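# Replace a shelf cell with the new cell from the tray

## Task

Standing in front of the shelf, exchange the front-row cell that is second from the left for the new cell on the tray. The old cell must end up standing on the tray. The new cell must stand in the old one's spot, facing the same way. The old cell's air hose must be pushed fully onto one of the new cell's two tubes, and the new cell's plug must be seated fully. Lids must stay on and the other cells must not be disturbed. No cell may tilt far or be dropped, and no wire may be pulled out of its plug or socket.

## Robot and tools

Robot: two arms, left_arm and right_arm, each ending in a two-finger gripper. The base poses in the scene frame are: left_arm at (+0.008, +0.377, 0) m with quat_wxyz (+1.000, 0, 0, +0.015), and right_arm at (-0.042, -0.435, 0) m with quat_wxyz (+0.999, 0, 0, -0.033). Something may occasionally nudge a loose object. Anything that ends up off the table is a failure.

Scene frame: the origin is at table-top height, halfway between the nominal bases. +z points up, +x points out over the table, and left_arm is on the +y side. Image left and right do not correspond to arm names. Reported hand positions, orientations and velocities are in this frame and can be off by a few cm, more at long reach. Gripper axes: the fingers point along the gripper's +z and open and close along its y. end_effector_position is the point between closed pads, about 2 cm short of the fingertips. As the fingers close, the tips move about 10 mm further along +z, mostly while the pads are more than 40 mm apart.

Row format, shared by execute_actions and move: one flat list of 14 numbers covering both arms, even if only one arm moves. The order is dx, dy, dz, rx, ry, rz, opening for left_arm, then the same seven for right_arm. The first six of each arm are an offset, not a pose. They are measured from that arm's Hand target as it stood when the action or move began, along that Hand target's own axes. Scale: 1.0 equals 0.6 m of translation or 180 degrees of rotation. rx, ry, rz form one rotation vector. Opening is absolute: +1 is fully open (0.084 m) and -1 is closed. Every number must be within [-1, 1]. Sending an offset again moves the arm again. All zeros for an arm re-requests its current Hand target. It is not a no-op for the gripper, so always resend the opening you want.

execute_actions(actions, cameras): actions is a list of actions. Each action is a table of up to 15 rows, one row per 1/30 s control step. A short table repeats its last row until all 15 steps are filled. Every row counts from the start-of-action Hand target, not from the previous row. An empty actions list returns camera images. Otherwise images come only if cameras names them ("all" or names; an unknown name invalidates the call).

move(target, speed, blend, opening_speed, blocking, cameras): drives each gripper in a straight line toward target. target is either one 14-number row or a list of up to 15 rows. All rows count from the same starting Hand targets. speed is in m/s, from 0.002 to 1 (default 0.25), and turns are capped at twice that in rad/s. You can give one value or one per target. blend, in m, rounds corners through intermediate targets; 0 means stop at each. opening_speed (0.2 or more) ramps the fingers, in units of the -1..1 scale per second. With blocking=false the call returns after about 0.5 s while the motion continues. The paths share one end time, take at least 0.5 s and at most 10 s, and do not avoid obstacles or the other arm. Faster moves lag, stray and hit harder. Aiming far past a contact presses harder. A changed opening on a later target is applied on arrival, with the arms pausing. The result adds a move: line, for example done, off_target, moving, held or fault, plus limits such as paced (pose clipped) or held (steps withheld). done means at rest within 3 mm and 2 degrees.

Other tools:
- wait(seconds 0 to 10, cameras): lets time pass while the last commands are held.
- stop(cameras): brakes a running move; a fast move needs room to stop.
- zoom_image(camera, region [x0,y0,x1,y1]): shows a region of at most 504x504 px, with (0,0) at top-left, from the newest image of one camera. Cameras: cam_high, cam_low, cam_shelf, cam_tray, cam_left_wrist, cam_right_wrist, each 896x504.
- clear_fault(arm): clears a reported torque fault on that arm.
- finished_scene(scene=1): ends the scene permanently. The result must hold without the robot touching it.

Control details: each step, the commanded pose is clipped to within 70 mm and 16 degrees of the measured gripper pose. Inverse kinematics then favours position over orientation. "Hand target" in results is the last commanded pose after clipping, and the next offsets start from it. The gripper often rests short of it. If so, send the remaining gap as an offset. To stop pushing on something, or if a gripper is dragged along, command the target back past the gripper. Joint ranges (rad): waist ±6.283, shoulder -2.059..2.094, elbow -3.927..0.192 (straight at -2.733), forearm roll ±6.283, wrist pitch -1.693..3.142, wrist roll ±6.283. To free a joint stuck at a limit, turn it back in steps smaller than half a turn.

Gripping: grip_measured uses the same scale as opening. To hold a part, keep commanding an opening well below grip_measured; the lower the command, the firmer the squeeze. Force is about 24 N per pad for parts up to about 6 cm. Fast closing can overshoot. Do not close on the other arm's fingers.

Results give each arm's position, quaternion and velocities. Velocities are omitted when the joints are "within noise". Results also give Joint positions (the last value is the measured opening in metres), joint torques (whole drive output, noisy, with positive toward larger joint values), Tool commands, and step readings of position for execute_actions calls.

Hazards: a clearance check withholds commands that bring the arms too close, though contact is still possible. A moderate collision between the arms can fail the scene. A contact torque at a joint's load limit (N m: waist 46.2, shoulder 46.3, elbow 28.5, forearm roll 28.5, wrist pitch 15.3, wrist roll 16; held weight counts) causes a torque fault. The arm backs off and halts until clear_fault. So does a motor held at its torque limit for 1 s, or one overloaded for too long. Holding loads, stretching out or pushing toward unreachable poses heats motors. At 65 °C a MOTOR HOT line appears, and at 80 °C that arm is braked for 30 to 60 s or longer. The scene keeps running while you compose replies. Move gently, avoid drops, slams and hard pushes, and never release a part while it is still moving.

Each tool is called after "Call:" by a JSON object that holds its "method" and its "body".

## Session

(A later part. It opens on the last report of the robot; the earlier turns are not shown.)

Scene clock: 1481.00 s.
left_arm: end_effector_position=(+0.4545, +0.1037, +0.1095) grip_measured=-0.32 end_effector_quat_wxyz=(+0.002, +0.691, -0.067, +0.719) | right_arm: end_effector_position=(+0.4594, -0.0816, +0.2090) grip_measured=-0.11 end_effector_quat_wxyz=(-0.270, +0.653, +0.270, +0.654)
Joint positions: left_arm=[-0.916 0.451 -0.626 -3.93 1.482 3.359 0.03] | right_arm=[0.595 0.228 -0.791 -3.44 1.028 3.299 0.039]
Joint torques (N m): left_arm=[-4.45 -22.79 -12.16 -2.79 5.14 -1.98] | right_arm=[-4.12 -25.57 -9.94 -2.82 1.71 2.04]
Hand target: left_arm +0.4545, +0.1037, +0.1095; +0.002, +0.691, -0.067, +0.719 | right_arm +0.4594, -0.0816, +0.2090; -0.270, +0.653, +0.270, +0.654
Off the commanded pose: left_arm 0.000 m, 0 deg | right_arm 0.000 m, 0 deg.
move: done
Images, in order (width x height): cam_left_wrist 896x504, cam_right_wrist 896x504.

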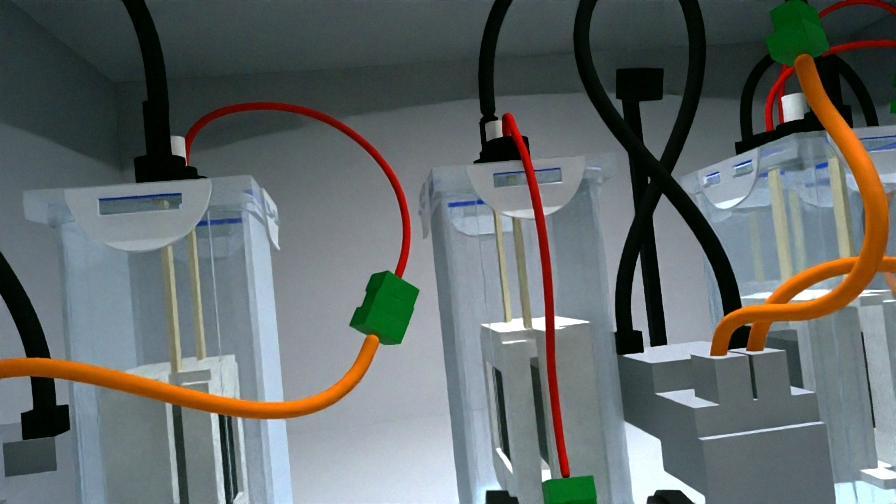

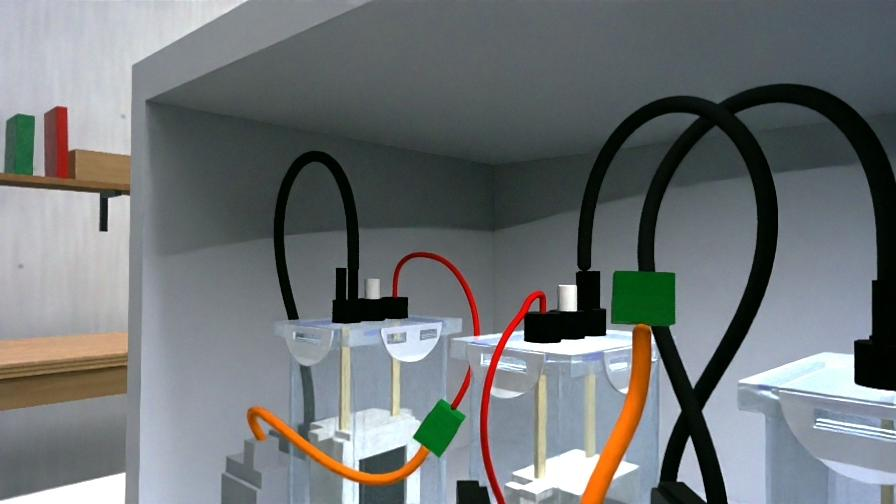

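Call:
{"method": "zoom_image", "body": {"camera": "cam_left_wrist", "region": [330, 250, 440, 360]}}

Call:
{"method": "zoom_image", "body": {"camera": "cam_left_wrist", "region": [750, 0, 896, 120]}}

Call:
{"method": "execute_actions", "body": {"actions": [], "cameras": ["cam_shelf","cam_high","cam_low"]}}

Call:
{"method": "zoom_image", "body": {"camera": "cam_shelf", "region": [180, 180, 280, 320]}}

Call:
{"method": "zoom_image", "body": {"camera": "cam_shelf", "region": [350, 190, 530, 310]}}

Call:
{"method": "zoom_image", "body": {"camera": "cam_shelf", "region": [590, 220, 690, 330]}}

Call:
{"method": "zoom_image", "body": {"camera": "cam_low", "region": [360, 290, 420, 340]}}

Scaled by 4.582 from the camera's 896x504 image, which has a finer 1280x720 frame.

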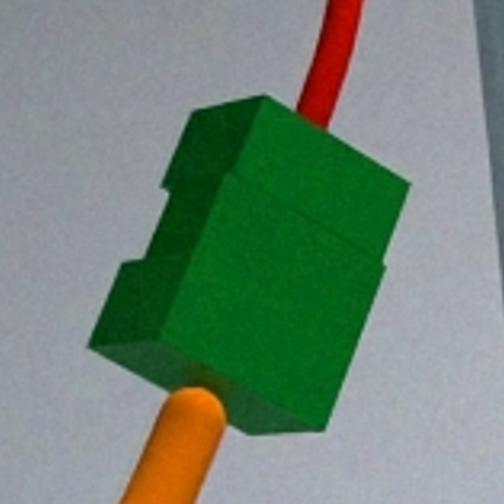

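Scaled by 3.452 from the camera's 896x504 image, which has a finer 1280x720 frame.

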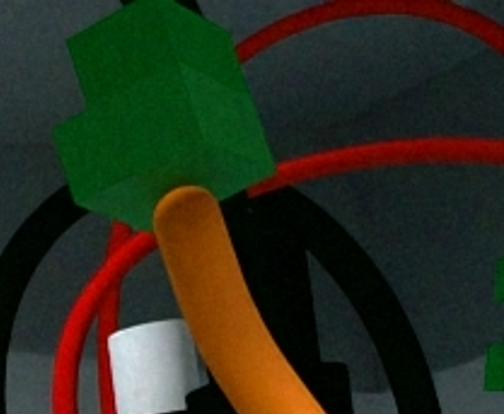

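Scene clock: 1494.00 s.
left_arm: end_effector_position=(+0.4545, +0.1037, +0.1095) grip_measured=-0.32 end_effector_quat_wxyz=(+0.002, +0.691, -0.067, +0.719) | right_arm: end_effector_position=(+0.4594, -0.0816, +0.2090) grip_measured=-0.11 end_effector_quat_wxyz=(-0.270, +0.653, +0.270, +0.654)
Joint positions: left_arm=[-0.916 0.451 -0.626 -3.93 1.482 3.359 0.03] | right_arm=[0.595 0.228 -0.791 -3.44 1.028 3.299 0.039]
Joint velocities: within noise
Joint torques (N m): left_arm=[-4.41 -23.01 -11.89 -2.75 4.83 -1.89] | right_arm=[-4.14 -25.7 -9.89 -2.84 1.68 2.03]
Hand target: left_arm +0.4545, +0.1037, +0.1095; +0.002, +0.691, -0.067, +0.719 | right_arm +0.4594, -0.0816, +0.2090; -0.270, +0.653, +0.270, +0.654
Tool commands: left_gripper/opening=-0.3 right_gripper/opening=-0.1
Off the commanded pose: left_arm 0.000 m, 0 deg | right_arm 0.000 m, 0 deg.
Images, in order (width x height): cam_high 896x504, cam_low 896x504, cam_shelf 896x504.

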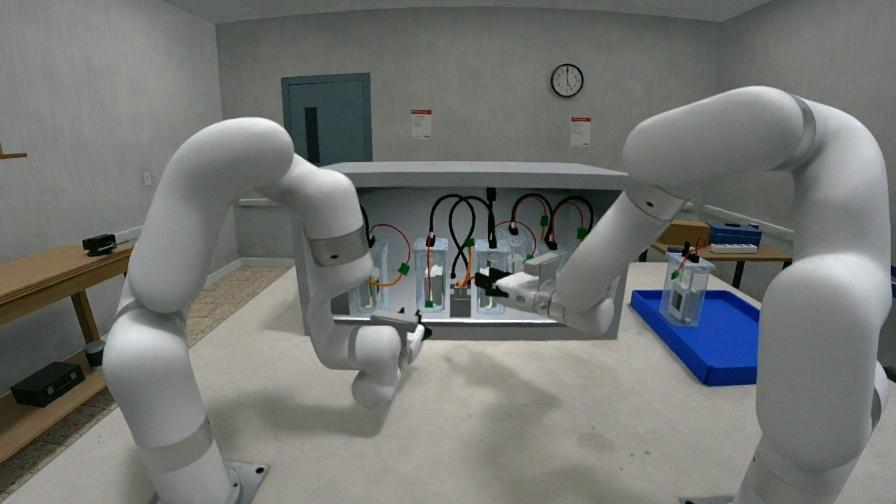

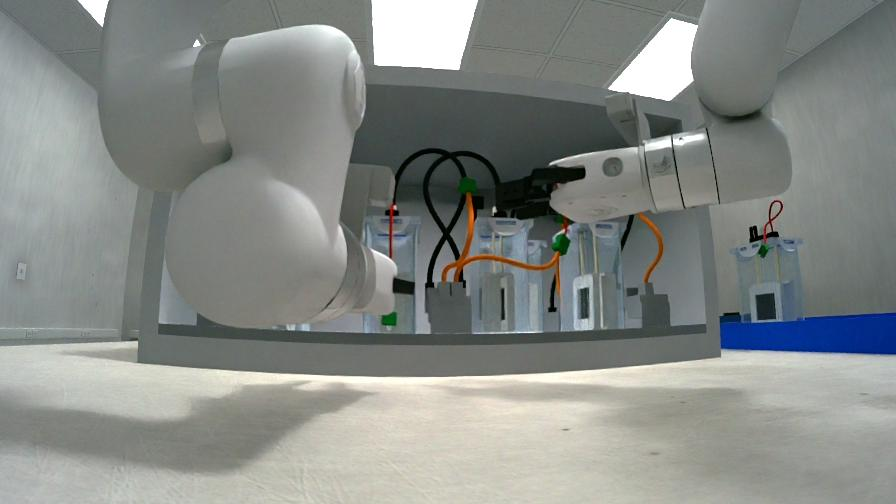

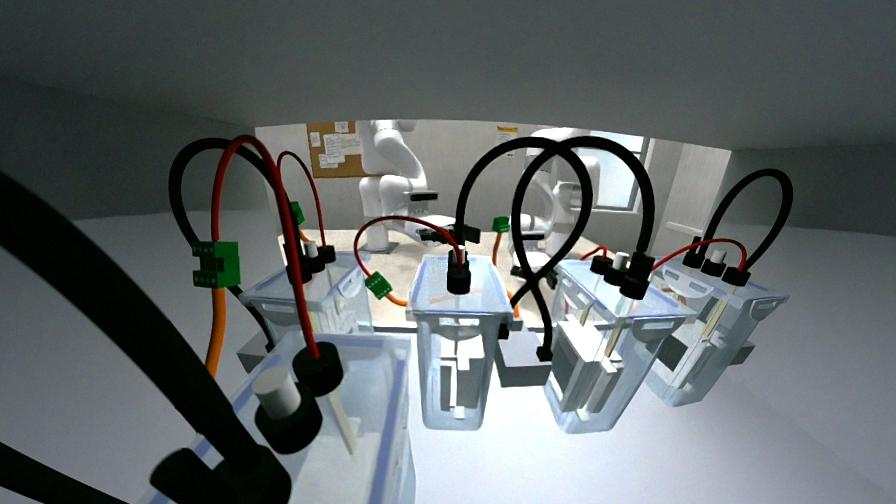

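Scaled by 3.600 from the camera's 896x504 image, which has a finer 1280x720 frame.

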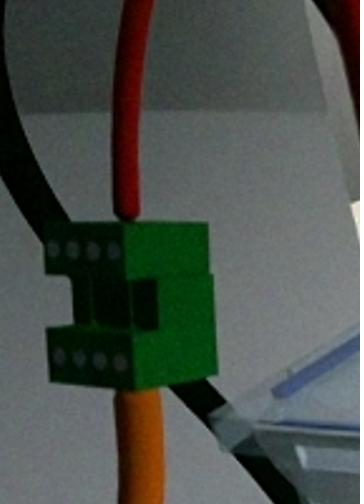

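Scaled by 2.800 from the camera's 896x504 image, which has a finer 1280x720 frame.

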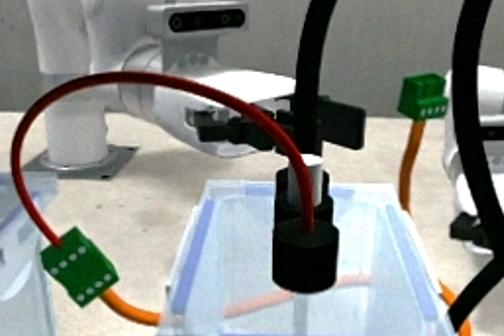

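Scaled by 4.582 from the camera's 896x504 image, which has a finer 1280x720 frame.

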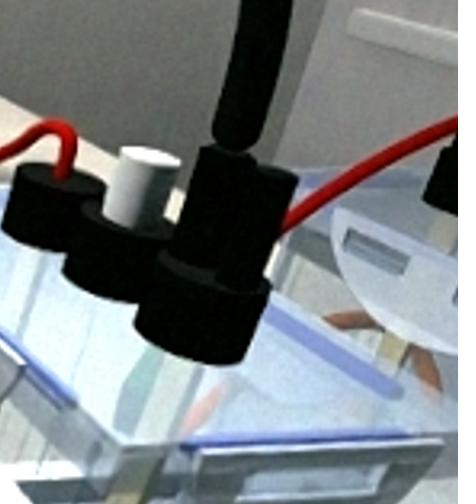

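Scaled by 8.400 from the camera's 896x504 image, which has a finer 1280x720 frame.

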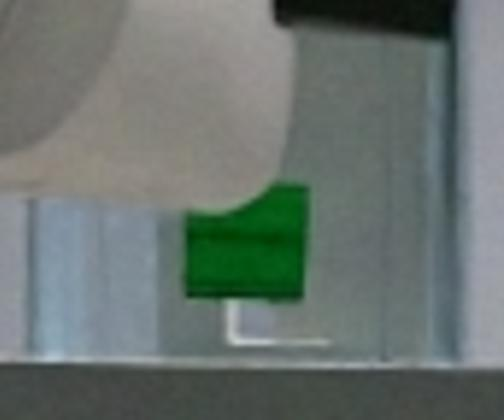

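Call:
{"method": "move", "body": {"target": [-0.083,0.02,-0.03,0,0.0,0,0.0,0,0,0,0,0,0,-0.1], "speed": 0.15, "cameras": ["cam_left_wrist"]}}

Call:
{"method": "zoom_image", "body": {"camera": "cam_left_wrist", "region": [490, 340, 640, 490]}}

Scene clock: 1498.33 s.
left_arm: end_effector_position=(+0.4376, +0.0981, +0.0582) grip_measured=-0.01 end_effector_quat_wxyz=(+0.002, +0.691, -0.067, +0.719) | right_arm: end_effector_position=(+0.4594, -0.0816, +0.2090) grip_measured=-0.11 end_effector_quat_wxyz=(-0.270, +0.653, +0.270, +0.654)
Joint positions: left_arm=[-0.985 0.639 -0.689 -3.996 1.573 3.273 0.044] | right_arm=[0.595 0.228 -0.791 -3.44 1.028 3.299 0.039]
Joint torques (N m): left_arm=[-4.33 -24.63 -10.2 -3.03 5.08 -1.96] | right_arm=[-4.22 -25.4 -9.74 -2.8 1.68 1.94]
Hand target: left_arm +0.4376, +0.0981, +0.0582; +0.002, +0.691, -0.067, +0.719 | right_arm +0.4594, -0.0816, +0.2090; -0.270, +0.653, +0.270, +0.654
Off the commanded pose: left_arm 0.000 m, 0 deg | right_arm 0.000 m, 0 deg.
move: done
Images, in order (width x height): cam_left_wrist 896x504.

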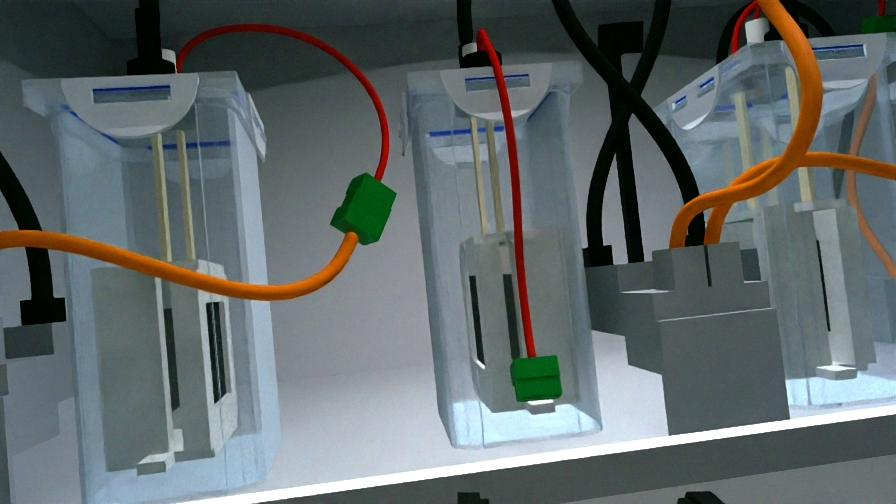

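Scaled by 3.360 from the camera's 896x504 image, which has a finer 1280x720 frame.

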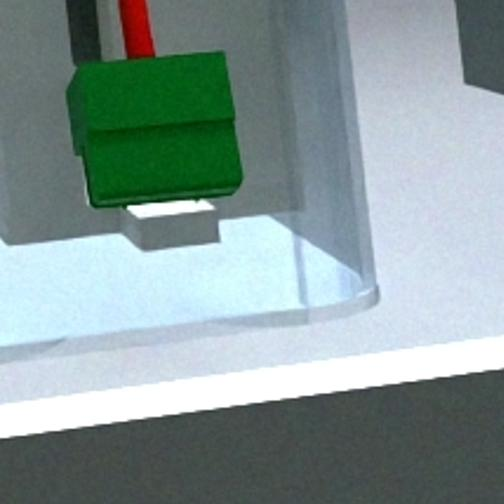

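Call:
{"method": "move", "body": {"target": [0.098,-0.2115,0.0635,-0.3293,0.0053,-0.0329,0.0,0,0,0,0,0,0,0.1], "speed": 0.2, "cameras": ["cam_left_wrist","cam_low","cam_right_wrist"]}}

Scene clock: 1560.10 s.
left_arm: end_effector_position=(+0.4851, +0.2148, +0.1298) grip_measured=-0.01 end_effector_quat_wxyz=(+0.380, +0.596, -0.380, +0.597) | right_arm: end_effector_position=(+0.4594, -0.0816, +0.2090) grip_measured=+0.09 end_effector_quat_wxyz=(-0.270, +0.653, +0.270, +0.654)
Joint positions: left_arm=[0.127 0.442 -0.771 -1.836 1.482 2.825 0.044] | right_arm=[0.595 0.228 -0.791 -3.44 1.028 3.299 0.048]
Joint torques (N m): left_arm=[4.75 -25.51 -13.96 2.17 4.87 -2.01] | right_arm=[-4.18 -25.44 -10.82 -2.66 1.59 1.9]
Hand target: left_arm +0.4851, +0.2148, +0.1298; +0.380, +0.596, -0.380, +0.597 | right_arm +0.4594, -0.0816, +0.2090; -0.270, +0.653, +0.270, +0.654
Off the commanded pose: left_arm 0.000 m, 0 deg | right_arm 0.000 m, 0 deg.
move: done
Images, in order (width x height): cam_low 896x504, cam_left_wrist 896x504, cam_right_wrist 896x504.

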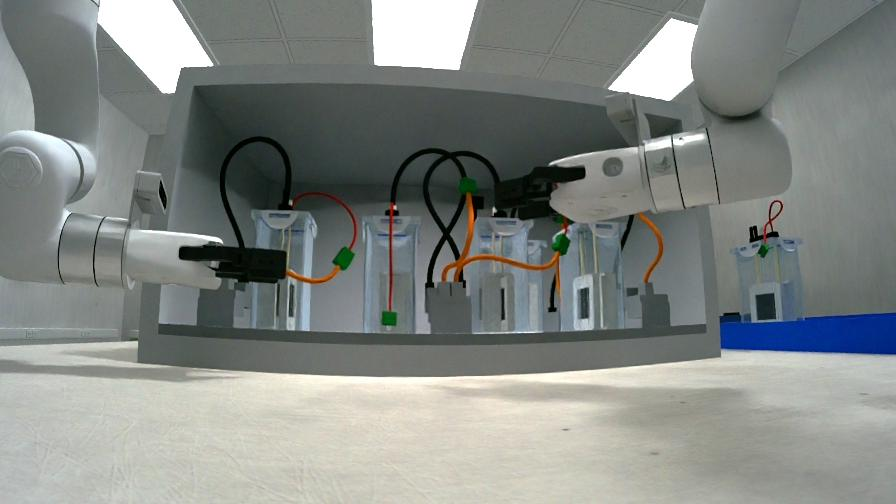

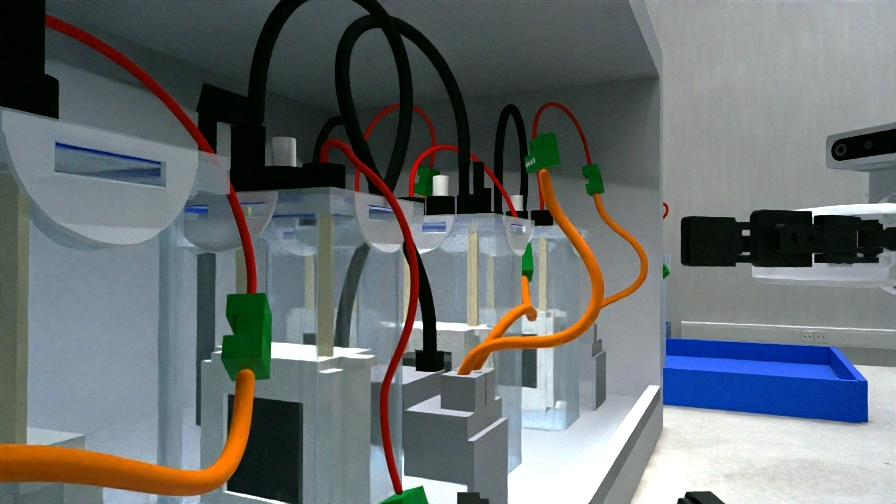

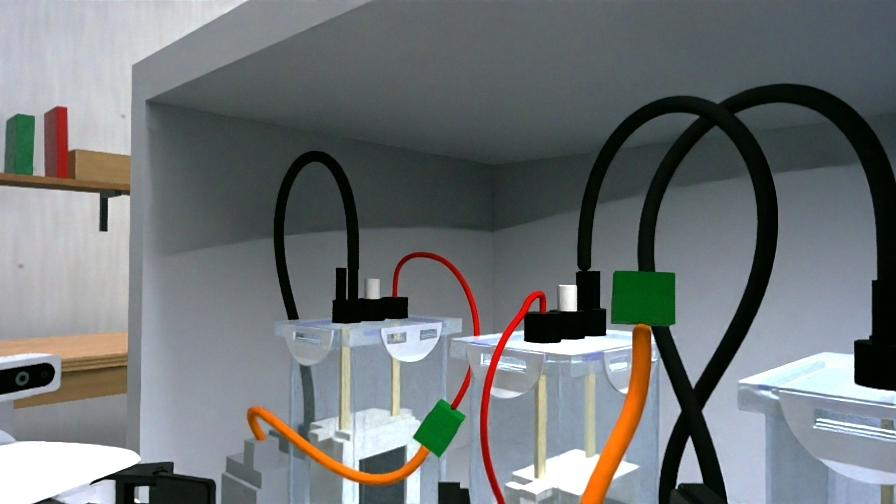

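Call:
{"method": "move", "body": {"target": [0.05,0.0688,0.2068,0.3056,0,0,-0.2,0,0,0,0,0,0,0.1], "speed": 0.2, "cameras": ["cam_left_wrist","cam_right_wrist"]}}

Scene clock: 1579.37 s.
left_arm: end_effector_position=(+0.5002, +0.0849, +0.1599) grip_measured=-0.21 end_effector_quat_wxyz=(+0.061, +0.704, -0.061, +0.704) | right_arm: end_effector_position=(+0.4594, -0.0816, +0.2090) grip_measured=+0.09 end_effector_quat_wxyz=(-0.270, +0.653, +0.270, +0.654)
Joint positions: left_arm=[-0.784 0.311 -0.7 -3.757 1.248 3.362 0.035] | right_arm=[0.595 0.228 -0.791 -3.44 1.028 3.299 0.048]
Joint torques (N m): left_arm=[-4.26 -23.87 -15.27 -2.34 4.92 1.93] | right_arm=[-4.42 -25.39 -12.58 -2.59 1.7 2]
Hand target: left_arm +0.5002, +0.0849, +0.1599; +0.061, +0.704, -0.061, +0.704 | right_arm +0.4594, -0.0816, +0.2090; -0.270, +0.653, +0.270, +0.654
Off the commanded pose: left_arm 0.000 m, 0 deg | right_arm 0.000 m, 0 deg.
move: done
Images, in order (width x height): cam_left_wrist 896x504, cam_right_wrist 896x504.

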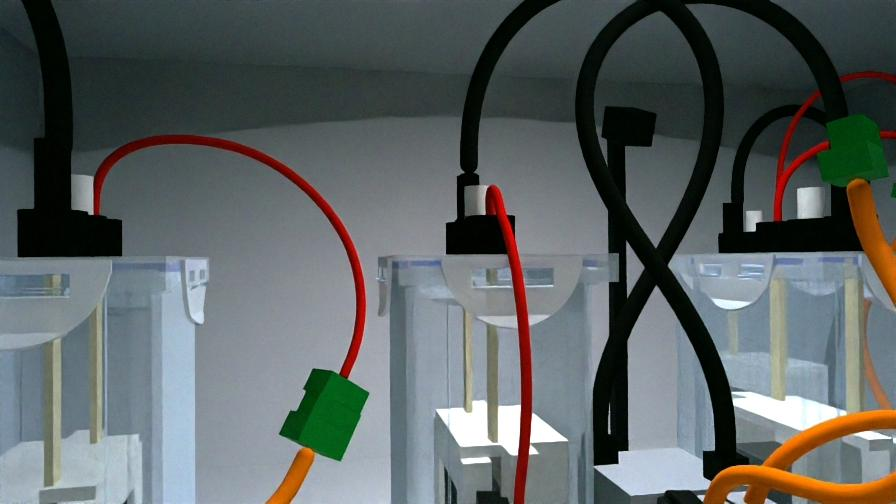

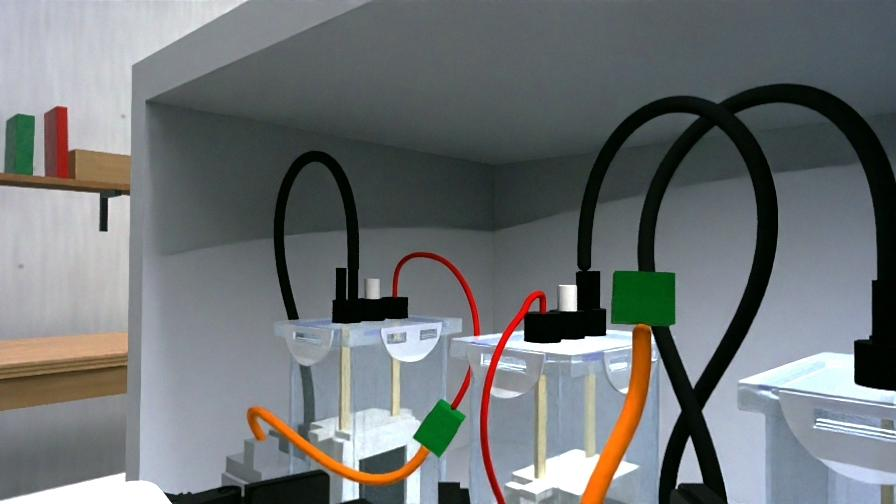

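Call:
{"method": "move", "body": {"target": [[-0.005,-0.003,0.1225,0,0,0,-0.4,0,0,0,0,0,0,0.1],[-0.005,-0.003,0.1725,0,0,0,-0.4,0,0,0,0,0,0,0.1],[-0.005,-0.003,0.1725,0,0,0,-1,0,0,0,0,0,0,0.1]], "speed": 0.1, "cameras": ["cam_left_wrist","cam_right_wrist","cam_low"]}}

Call:
{"method": "zoom_image", "body": {"camera": "cam_low", "region": [320, 160, 500, 340]}}

Scene clock: 1589.30 s.
left_arm: end_effector_position=(+0.6025, +0.0688, +0.1569) grip_measured=-0.92 end_effector_quat_wxyz=(+0.061, +0.704, -0.061, +0.705) | right_arm: end_effector_position=(+0.4594, -0.0816, +0.2090) grip_measured=+0.09 end_effector_quat_wxyz=(-0.270, +0.653, +0.270, +0.654)
Joint positions: left_arm=[-0.644 0.522 -1.052 -3.641 1.096 3.386 0.003] | right_arm=[0.595 0.228 -0.791 -3.44 1.028 3.299 0.048]
Joint torques (N m): left_arm=[4.14 -33.48 -13.33 2.62 0.85 1.85] | right_arm=[-4.28 -25.29 -13.9 -2.57 1.7 1.96]
Hand target: left_arm +0.6025, +0.0688, +0.1569; +0.061, +0.704, -0.061, +0.704 | right_arm +0.4594, -0.0816, +0.2090; -0.270, +0.653, +0.270, +0.654
Off the commanded pose: left_arm 0.000 m, 0 deg | right_arm 0.000 m, 0 deg.
move: done
Images, in order (width x height): cam_low 896x504, cam_left_wrist 896x504, cam_right_wrist 896x504.

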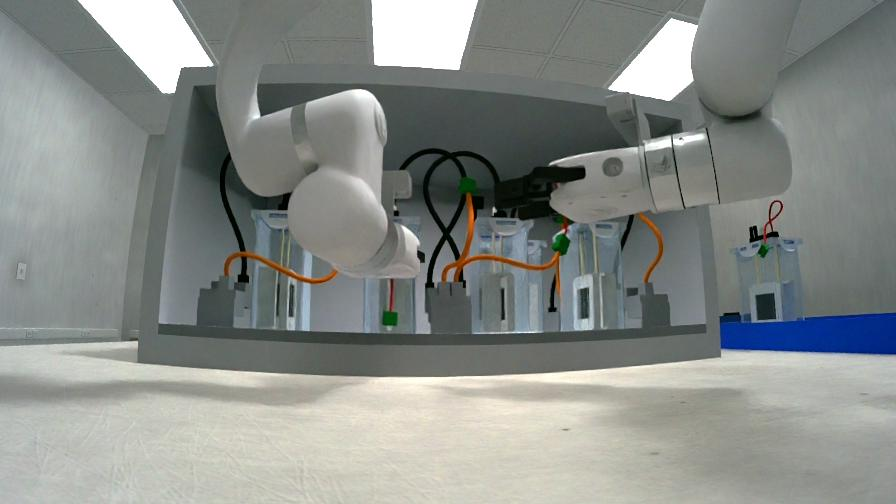

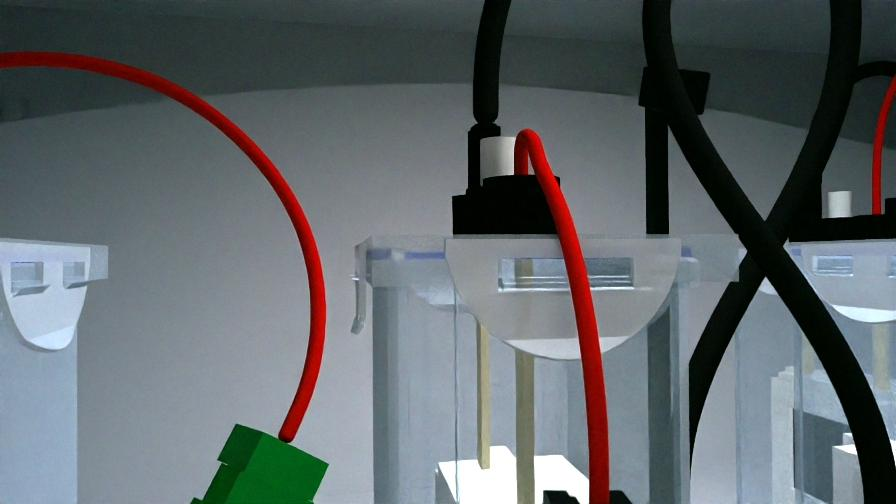

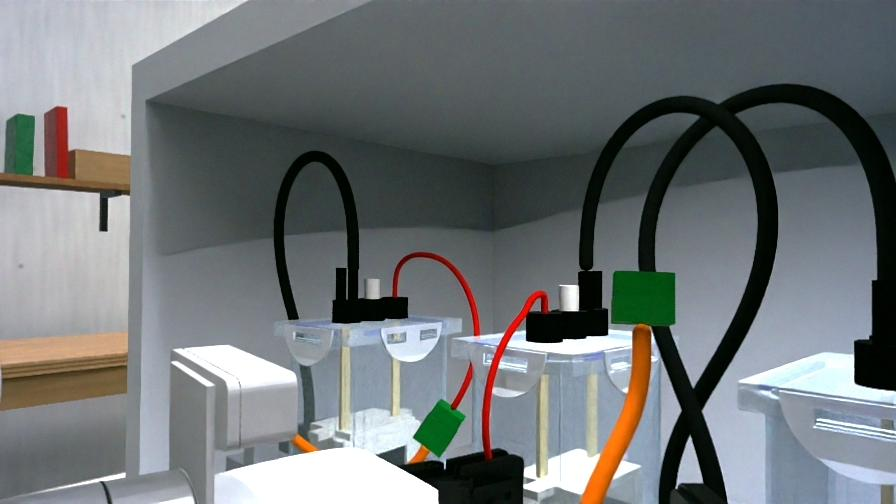

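Scaled by 2.800 from the camera's 896x504 image, which has a finer 1280x720 frame.

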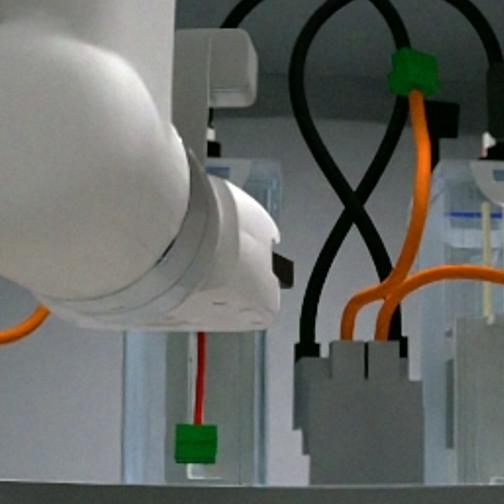

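Call:
{"method": "move", "body": {"target": [[0.03,0,-0.04,0,0,0,-1,0,0,0,0,0,0,0.1],[0.18,0.0478,-0.0888,-0.111,0,0,-1,0,0,0,0,0,0,0.1]], "speed": 0.08, "blend": 0.015, "cameras": ["cam_left_wrist","cam_right_wrist","cam_low"]}}

Call:
{"method": "zoom_image", "body": {"camera": "cam_low", "region": [320, 100, 500, 280]}}

Scene clock: 1597.27 s.
left_arm: end_effector_position=(+0.5450, +0.0498, +0.2649) grip_measured=-0.92 end_effector_quat_wxyz=(+0.183, +0.683, -0.182, +0.683) | right_arm: end_effector_position=(+0.4594, -0.0816, +0.2090) grip_measured=+0.09 end_effector_quat_wxyz=(-0.270, +0.653, +0.270, +0.654)
Joint positions: left_arm=[-0.588 0.13 -0.868 -3.188 0.834 3.173 0.003] | right_arm=[0.595 0.228 -0.791 -3.44 1.028 3.299 0.048]
Joint torques (N m): left_arm=[3.46 -43.23 -12.52 3.79 0.56 -1.98] | right_arm=[-4.24 -25.57 -14 -2.63 1.55 2.04]
Hand target: left_arm +0.5450, +0.0498, +0.2649; +0.183, +0.683, -0.182, +0.683 | right_arm +0.4594, -0.0816, +0.2090; -0.270, +0.653, +0.270, +0.654
Off the commanded pose: left_arm 0.000 m, 0 deg | right_arm 0.000 m, 0 deg.
move: done
Images, in order (width x height): cam_low 896x504, cam_left_wrist 896x504, cam_right_wrist 896x504.

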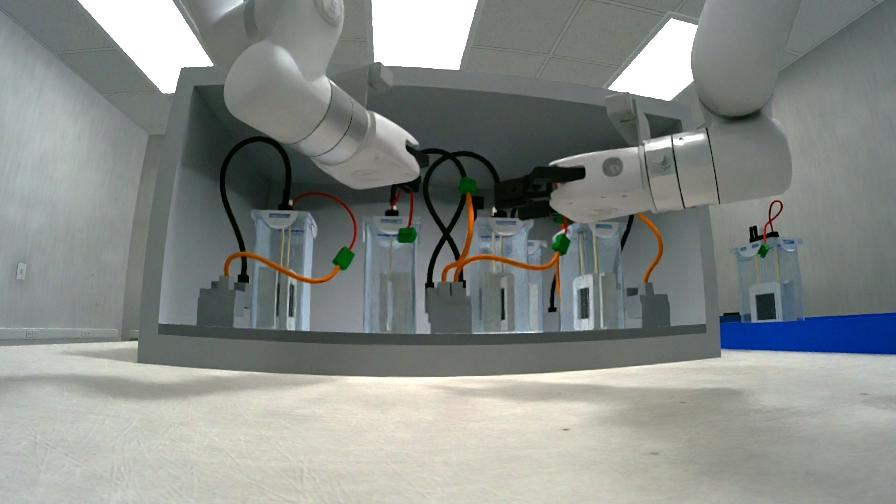

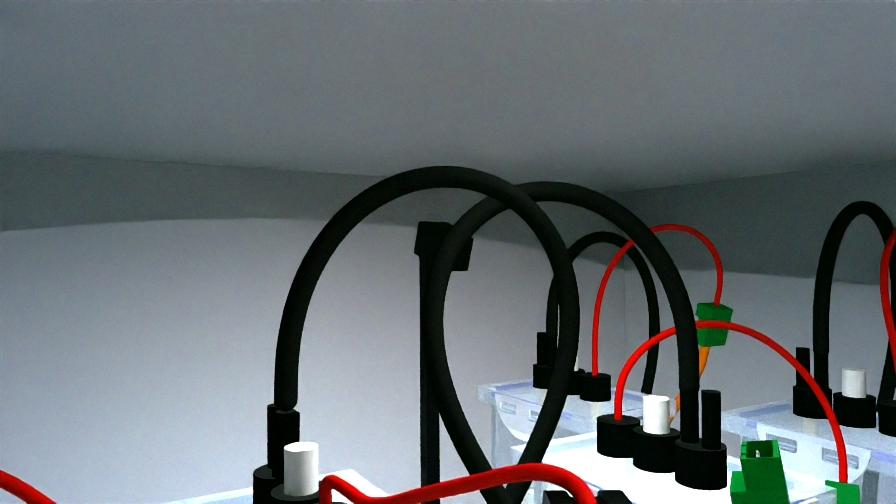

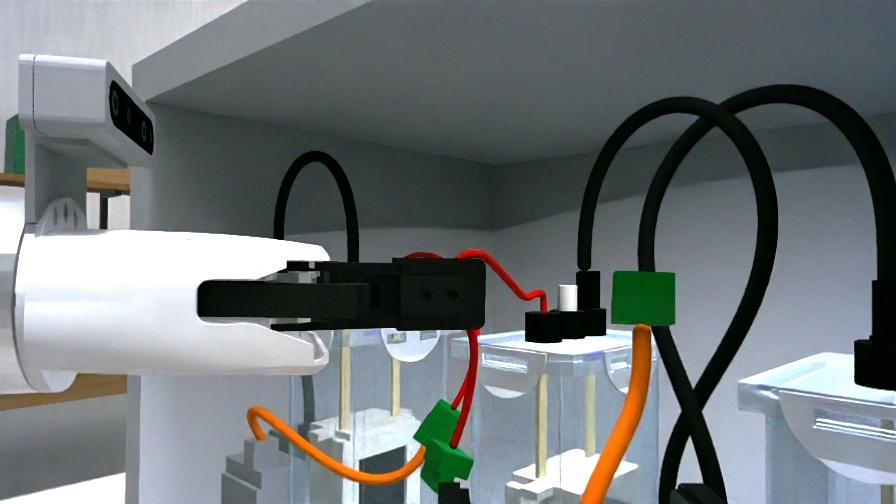

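Scaled by 2.800 from the camera's 896x504 image, which has a finer 1280x720 frame.

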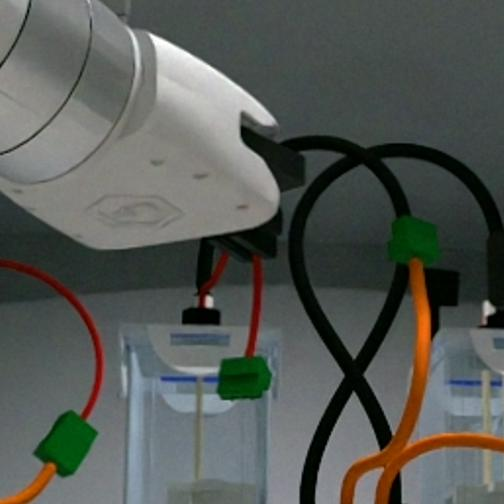

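Call:
{"method": "move", "body": {"target": [0.025,0,0,0.194,0,0,-1,0,0,0,0,0,0,0.1], "speed": 0.2, "cameras": ["cam_right_wrist","cam_low","cam_shelf"]}}

Call:
{"method": "zoom_image", "body": {"camera": "cam_low", "region": [320, 100, 500, 280]}}

Call:
{"method": "zoom_image", "body": {"camera": "cam_right_wrist", "region": [360, 220, 560, 504]}}

Scene clock: 1611.80 s.
left_arm: end_effector_position=(+0.5450, +0.0498, +0.2799) grip_measured=-0.92 end_effector_quat_wxyz=(-0.031, +0.706, +0.031, +0.706) | right_arm: end_effector_position=(+0.4594, -0.0816, +0.2090) grip_measured=+0.09 end_effector_quat_wxyz=(-0.270, +0.653, +0.270, +0.654)
Joint positions: left_arm=[-0.85 0.239 -1.014 -4.202 1.125 3.798 0.003] | right_arm=[0.595 0.228 -0.791 -3.44 1.028 3.299 0.048]
Joint torques (N m): left_arm=[-5.49 -29.38 -19.57 -1.71 4.66 1.94] | right_arm=[-4.34 -25.38 -14.02 -2.68 1.54 1.94]
Hand target: left_arm +0.5450, +0.0498, +0.2799; -0.031, +0.706, +0.031, +0.706 | right_arm +0.4594, -0.0816, +0.2090; -0.270, +0.653, +0.270, +0.654
Off the commanded pose: left_arm 0.000 m, 0 deg | right_arm 0.000 m, 0 deg.
move: done
Images, in order (width x height): cam_low 896x504, cam_shelf 896x504, cam_right_wrist 896x504.

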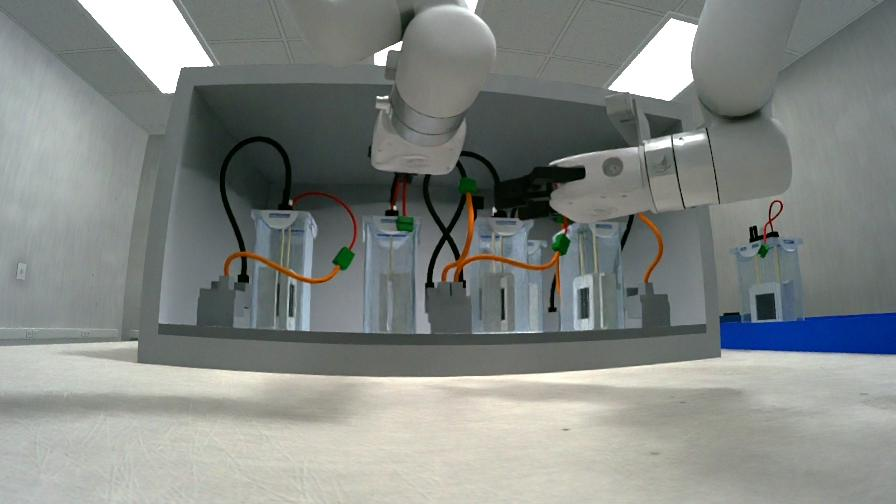

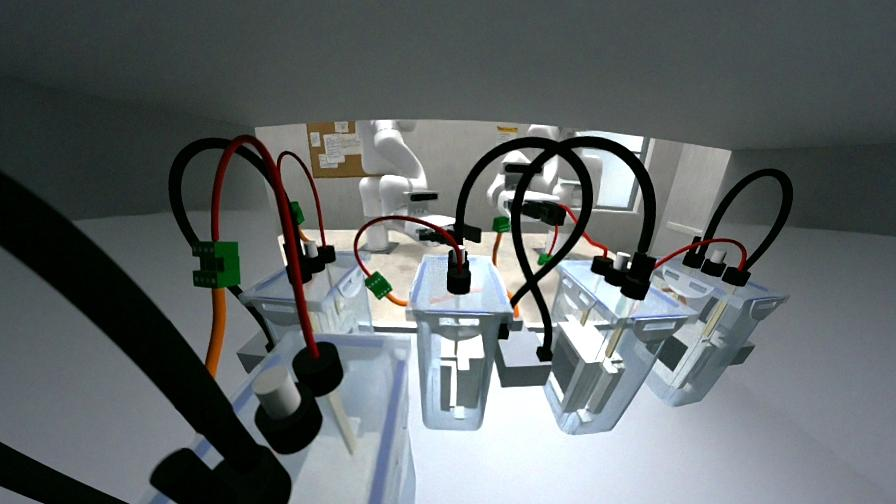

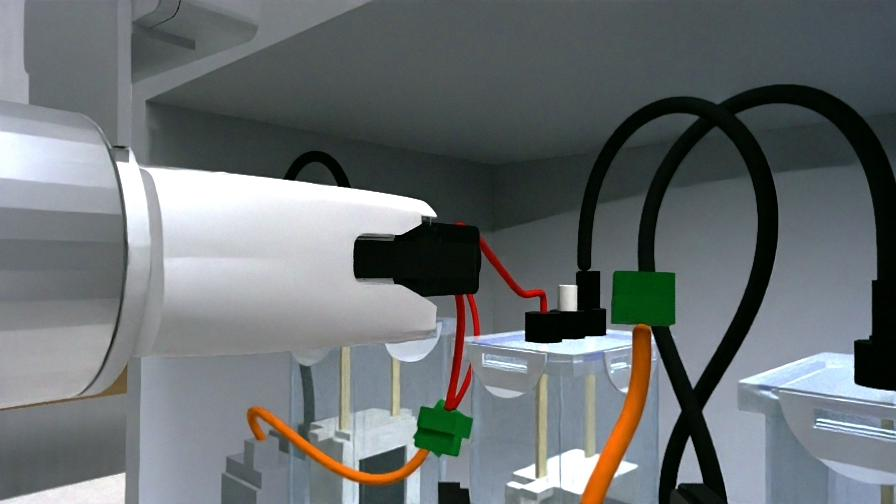

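Scaled by 2.800 from the camera's 896x504 image, which has a finer 1280x720 frame.

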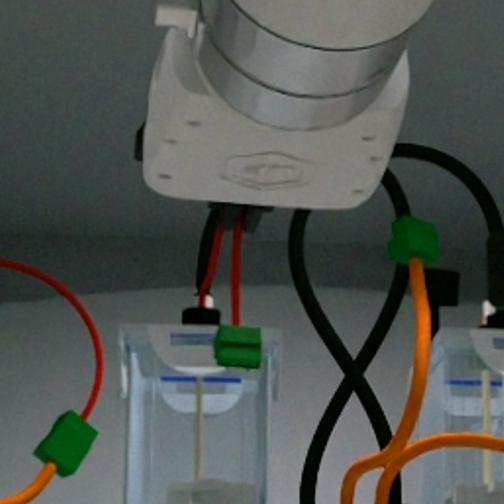

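Scaled by 1.775 from the camera's 896x504 image, which has a finer 1280x720 frame.

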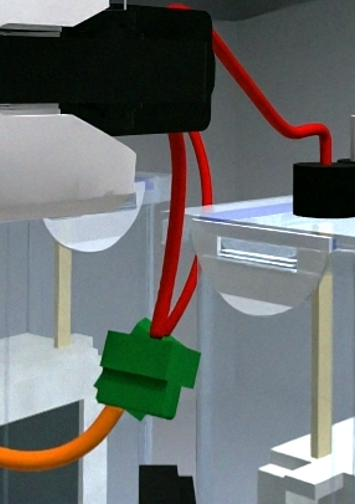

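Call:
{"method": "move", "body": {"target": [0,0,0,0,0,0,-1,-0.0475,-0.0492,0.1392,-0.0389,0,0,0.0], "speed": 0.12, "cameras": ["cam_right_wrist","cam_low"]}}

Call:
{"method": "zoom_image", "body": {"camera": "cam_right_wrist", "region": [360, 220, 660, 504]}}

Scene clock: 1625.00 s.
left_arm: end_effector_position=(+0.5450, +0.0498, +0.2799) grip_measured=-0.92 end_effector_quat_wxyz=(-0.031, +0.706, +0.031, +0.706) | right_arm: end_effector_position=(+0.4977, -0.0017, +0.1805) grip_measured=-0.01 end_effector_quat_wxyz=(-0.230, +0.669, +0.230, +0.669)
Joint positions: left_arm=[-0.85 0.239 -1.014 -4.202 1.125 3.798 0.003] | right_arm=[0.748 0.49 -1.099 -3.116 0.962 3.127 0.044]
Joint torques (N m): left_arm=[-5.38 -29.33 -19.63 -1.64 4.7 1.95] | right_arm=[4.3 -22.69 -15.29 4.09 1.29 -2.29]
Hand target: left_arm +0.5450, +0.0498, +0.2799; -0.031, +0.706, +0.031, +0.706 | right_arm +0.4977, -0.0017, +0.1805; -0.230, +0.669, +0.230, +0.669
Off the commanded pose: left_arm 0.000 m, 0 deg | right_arm 0.000 m, 0 deg.
move: done
Images, in order (width x height): cam_low 896x504, cam_right_wrist 896x504.

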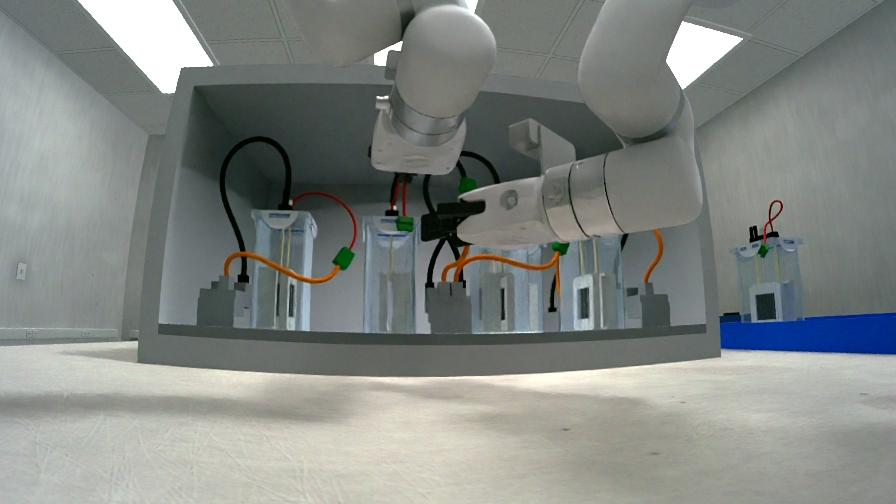

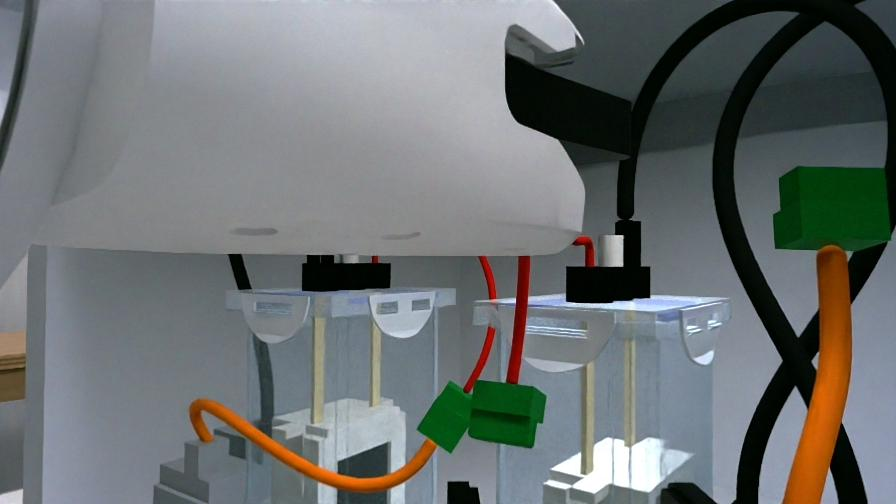

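Scaled by 1.680 from the camera's 896x504 image, which has a finer 1280x720 frame.

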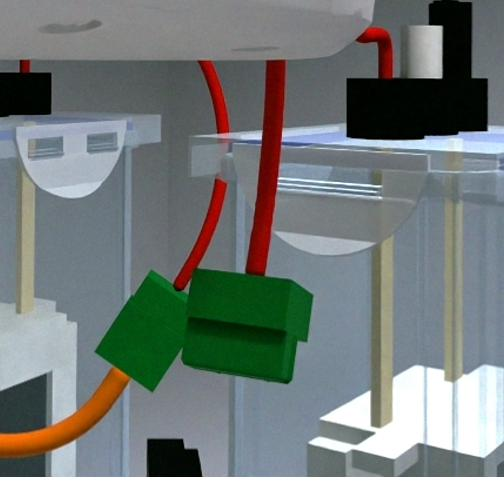

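Call:
{"method": "move", "body": {"target": [[0,0,0,0,0,0,-1,0.0,-0.01,0.0667,0,0,0,0.0]], "speed": 0.08, "cameras": ["cam_right_wrist","cam_low"]}}

Call:
{"method": "zoom_image", "body": {"camera": "cam_low", "region": [320, 140, 480, 280]}}

Scene clock: 1631.77 s.
left_arm: end_effector_position=(+0.5450, +0.0498, +0.2799) grip_measured=-0.92 end_effector_quat_wxyz=(-0.031, +0.706, +0.031, +0.706) | right_arm: end_effector_position=(+0.5256, +0.0277, +0.1805) grip_measured=-0.01 end_effector_quat_wxyz=(-0.230, +0.669, +0.230, +0.669)
Joint positions: left_arm=[-0.85 0.239 -1.014 -4.202 1.125 3.798 0.003] | right_arm=[0.757 0.596 -1.281 -3.103 0.886 3.117 0.044]
Joint torques (N m): left_arm=[-5.33 -29.45 -19.66 -1.58 4.7 1.98] | right_arm=[4.34 -25.1 -16.05 4.07 1.13 -2.19]
Hand target: left_arm +0.5450, +0.0498, +0.2799; -0.031, +0.706, +0.031, +0.706 | right_arm +0.5256, +0.0277, +0.1805; -0.230, +0.669, +0.230, +0.669
Off the commanded pose: left_arm 0.000 m, 0 deg | right_arm 0.000 m, 0 deg.
move: done
Images, in order (width x height): cam_low 896x504, cam_right_wrist 896x504.

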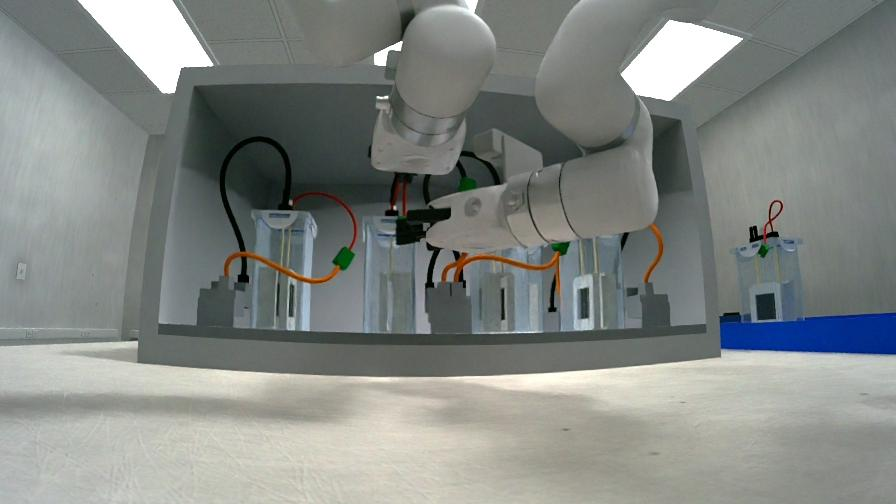

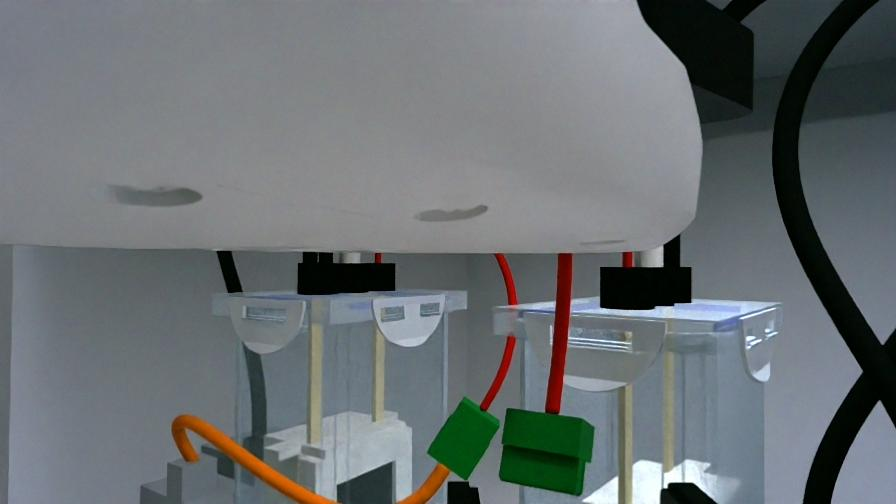

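Scaled by 3.150 from the camera's 896x504 image, which has a finer 1280x720 frame.

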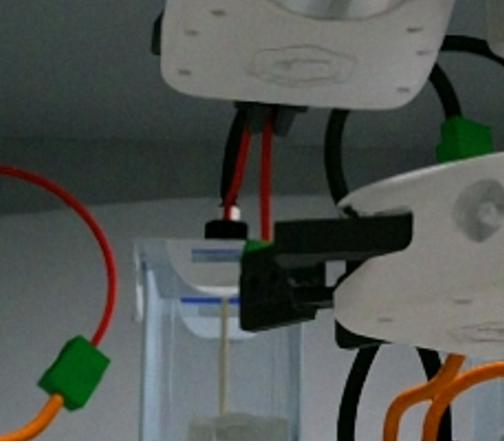

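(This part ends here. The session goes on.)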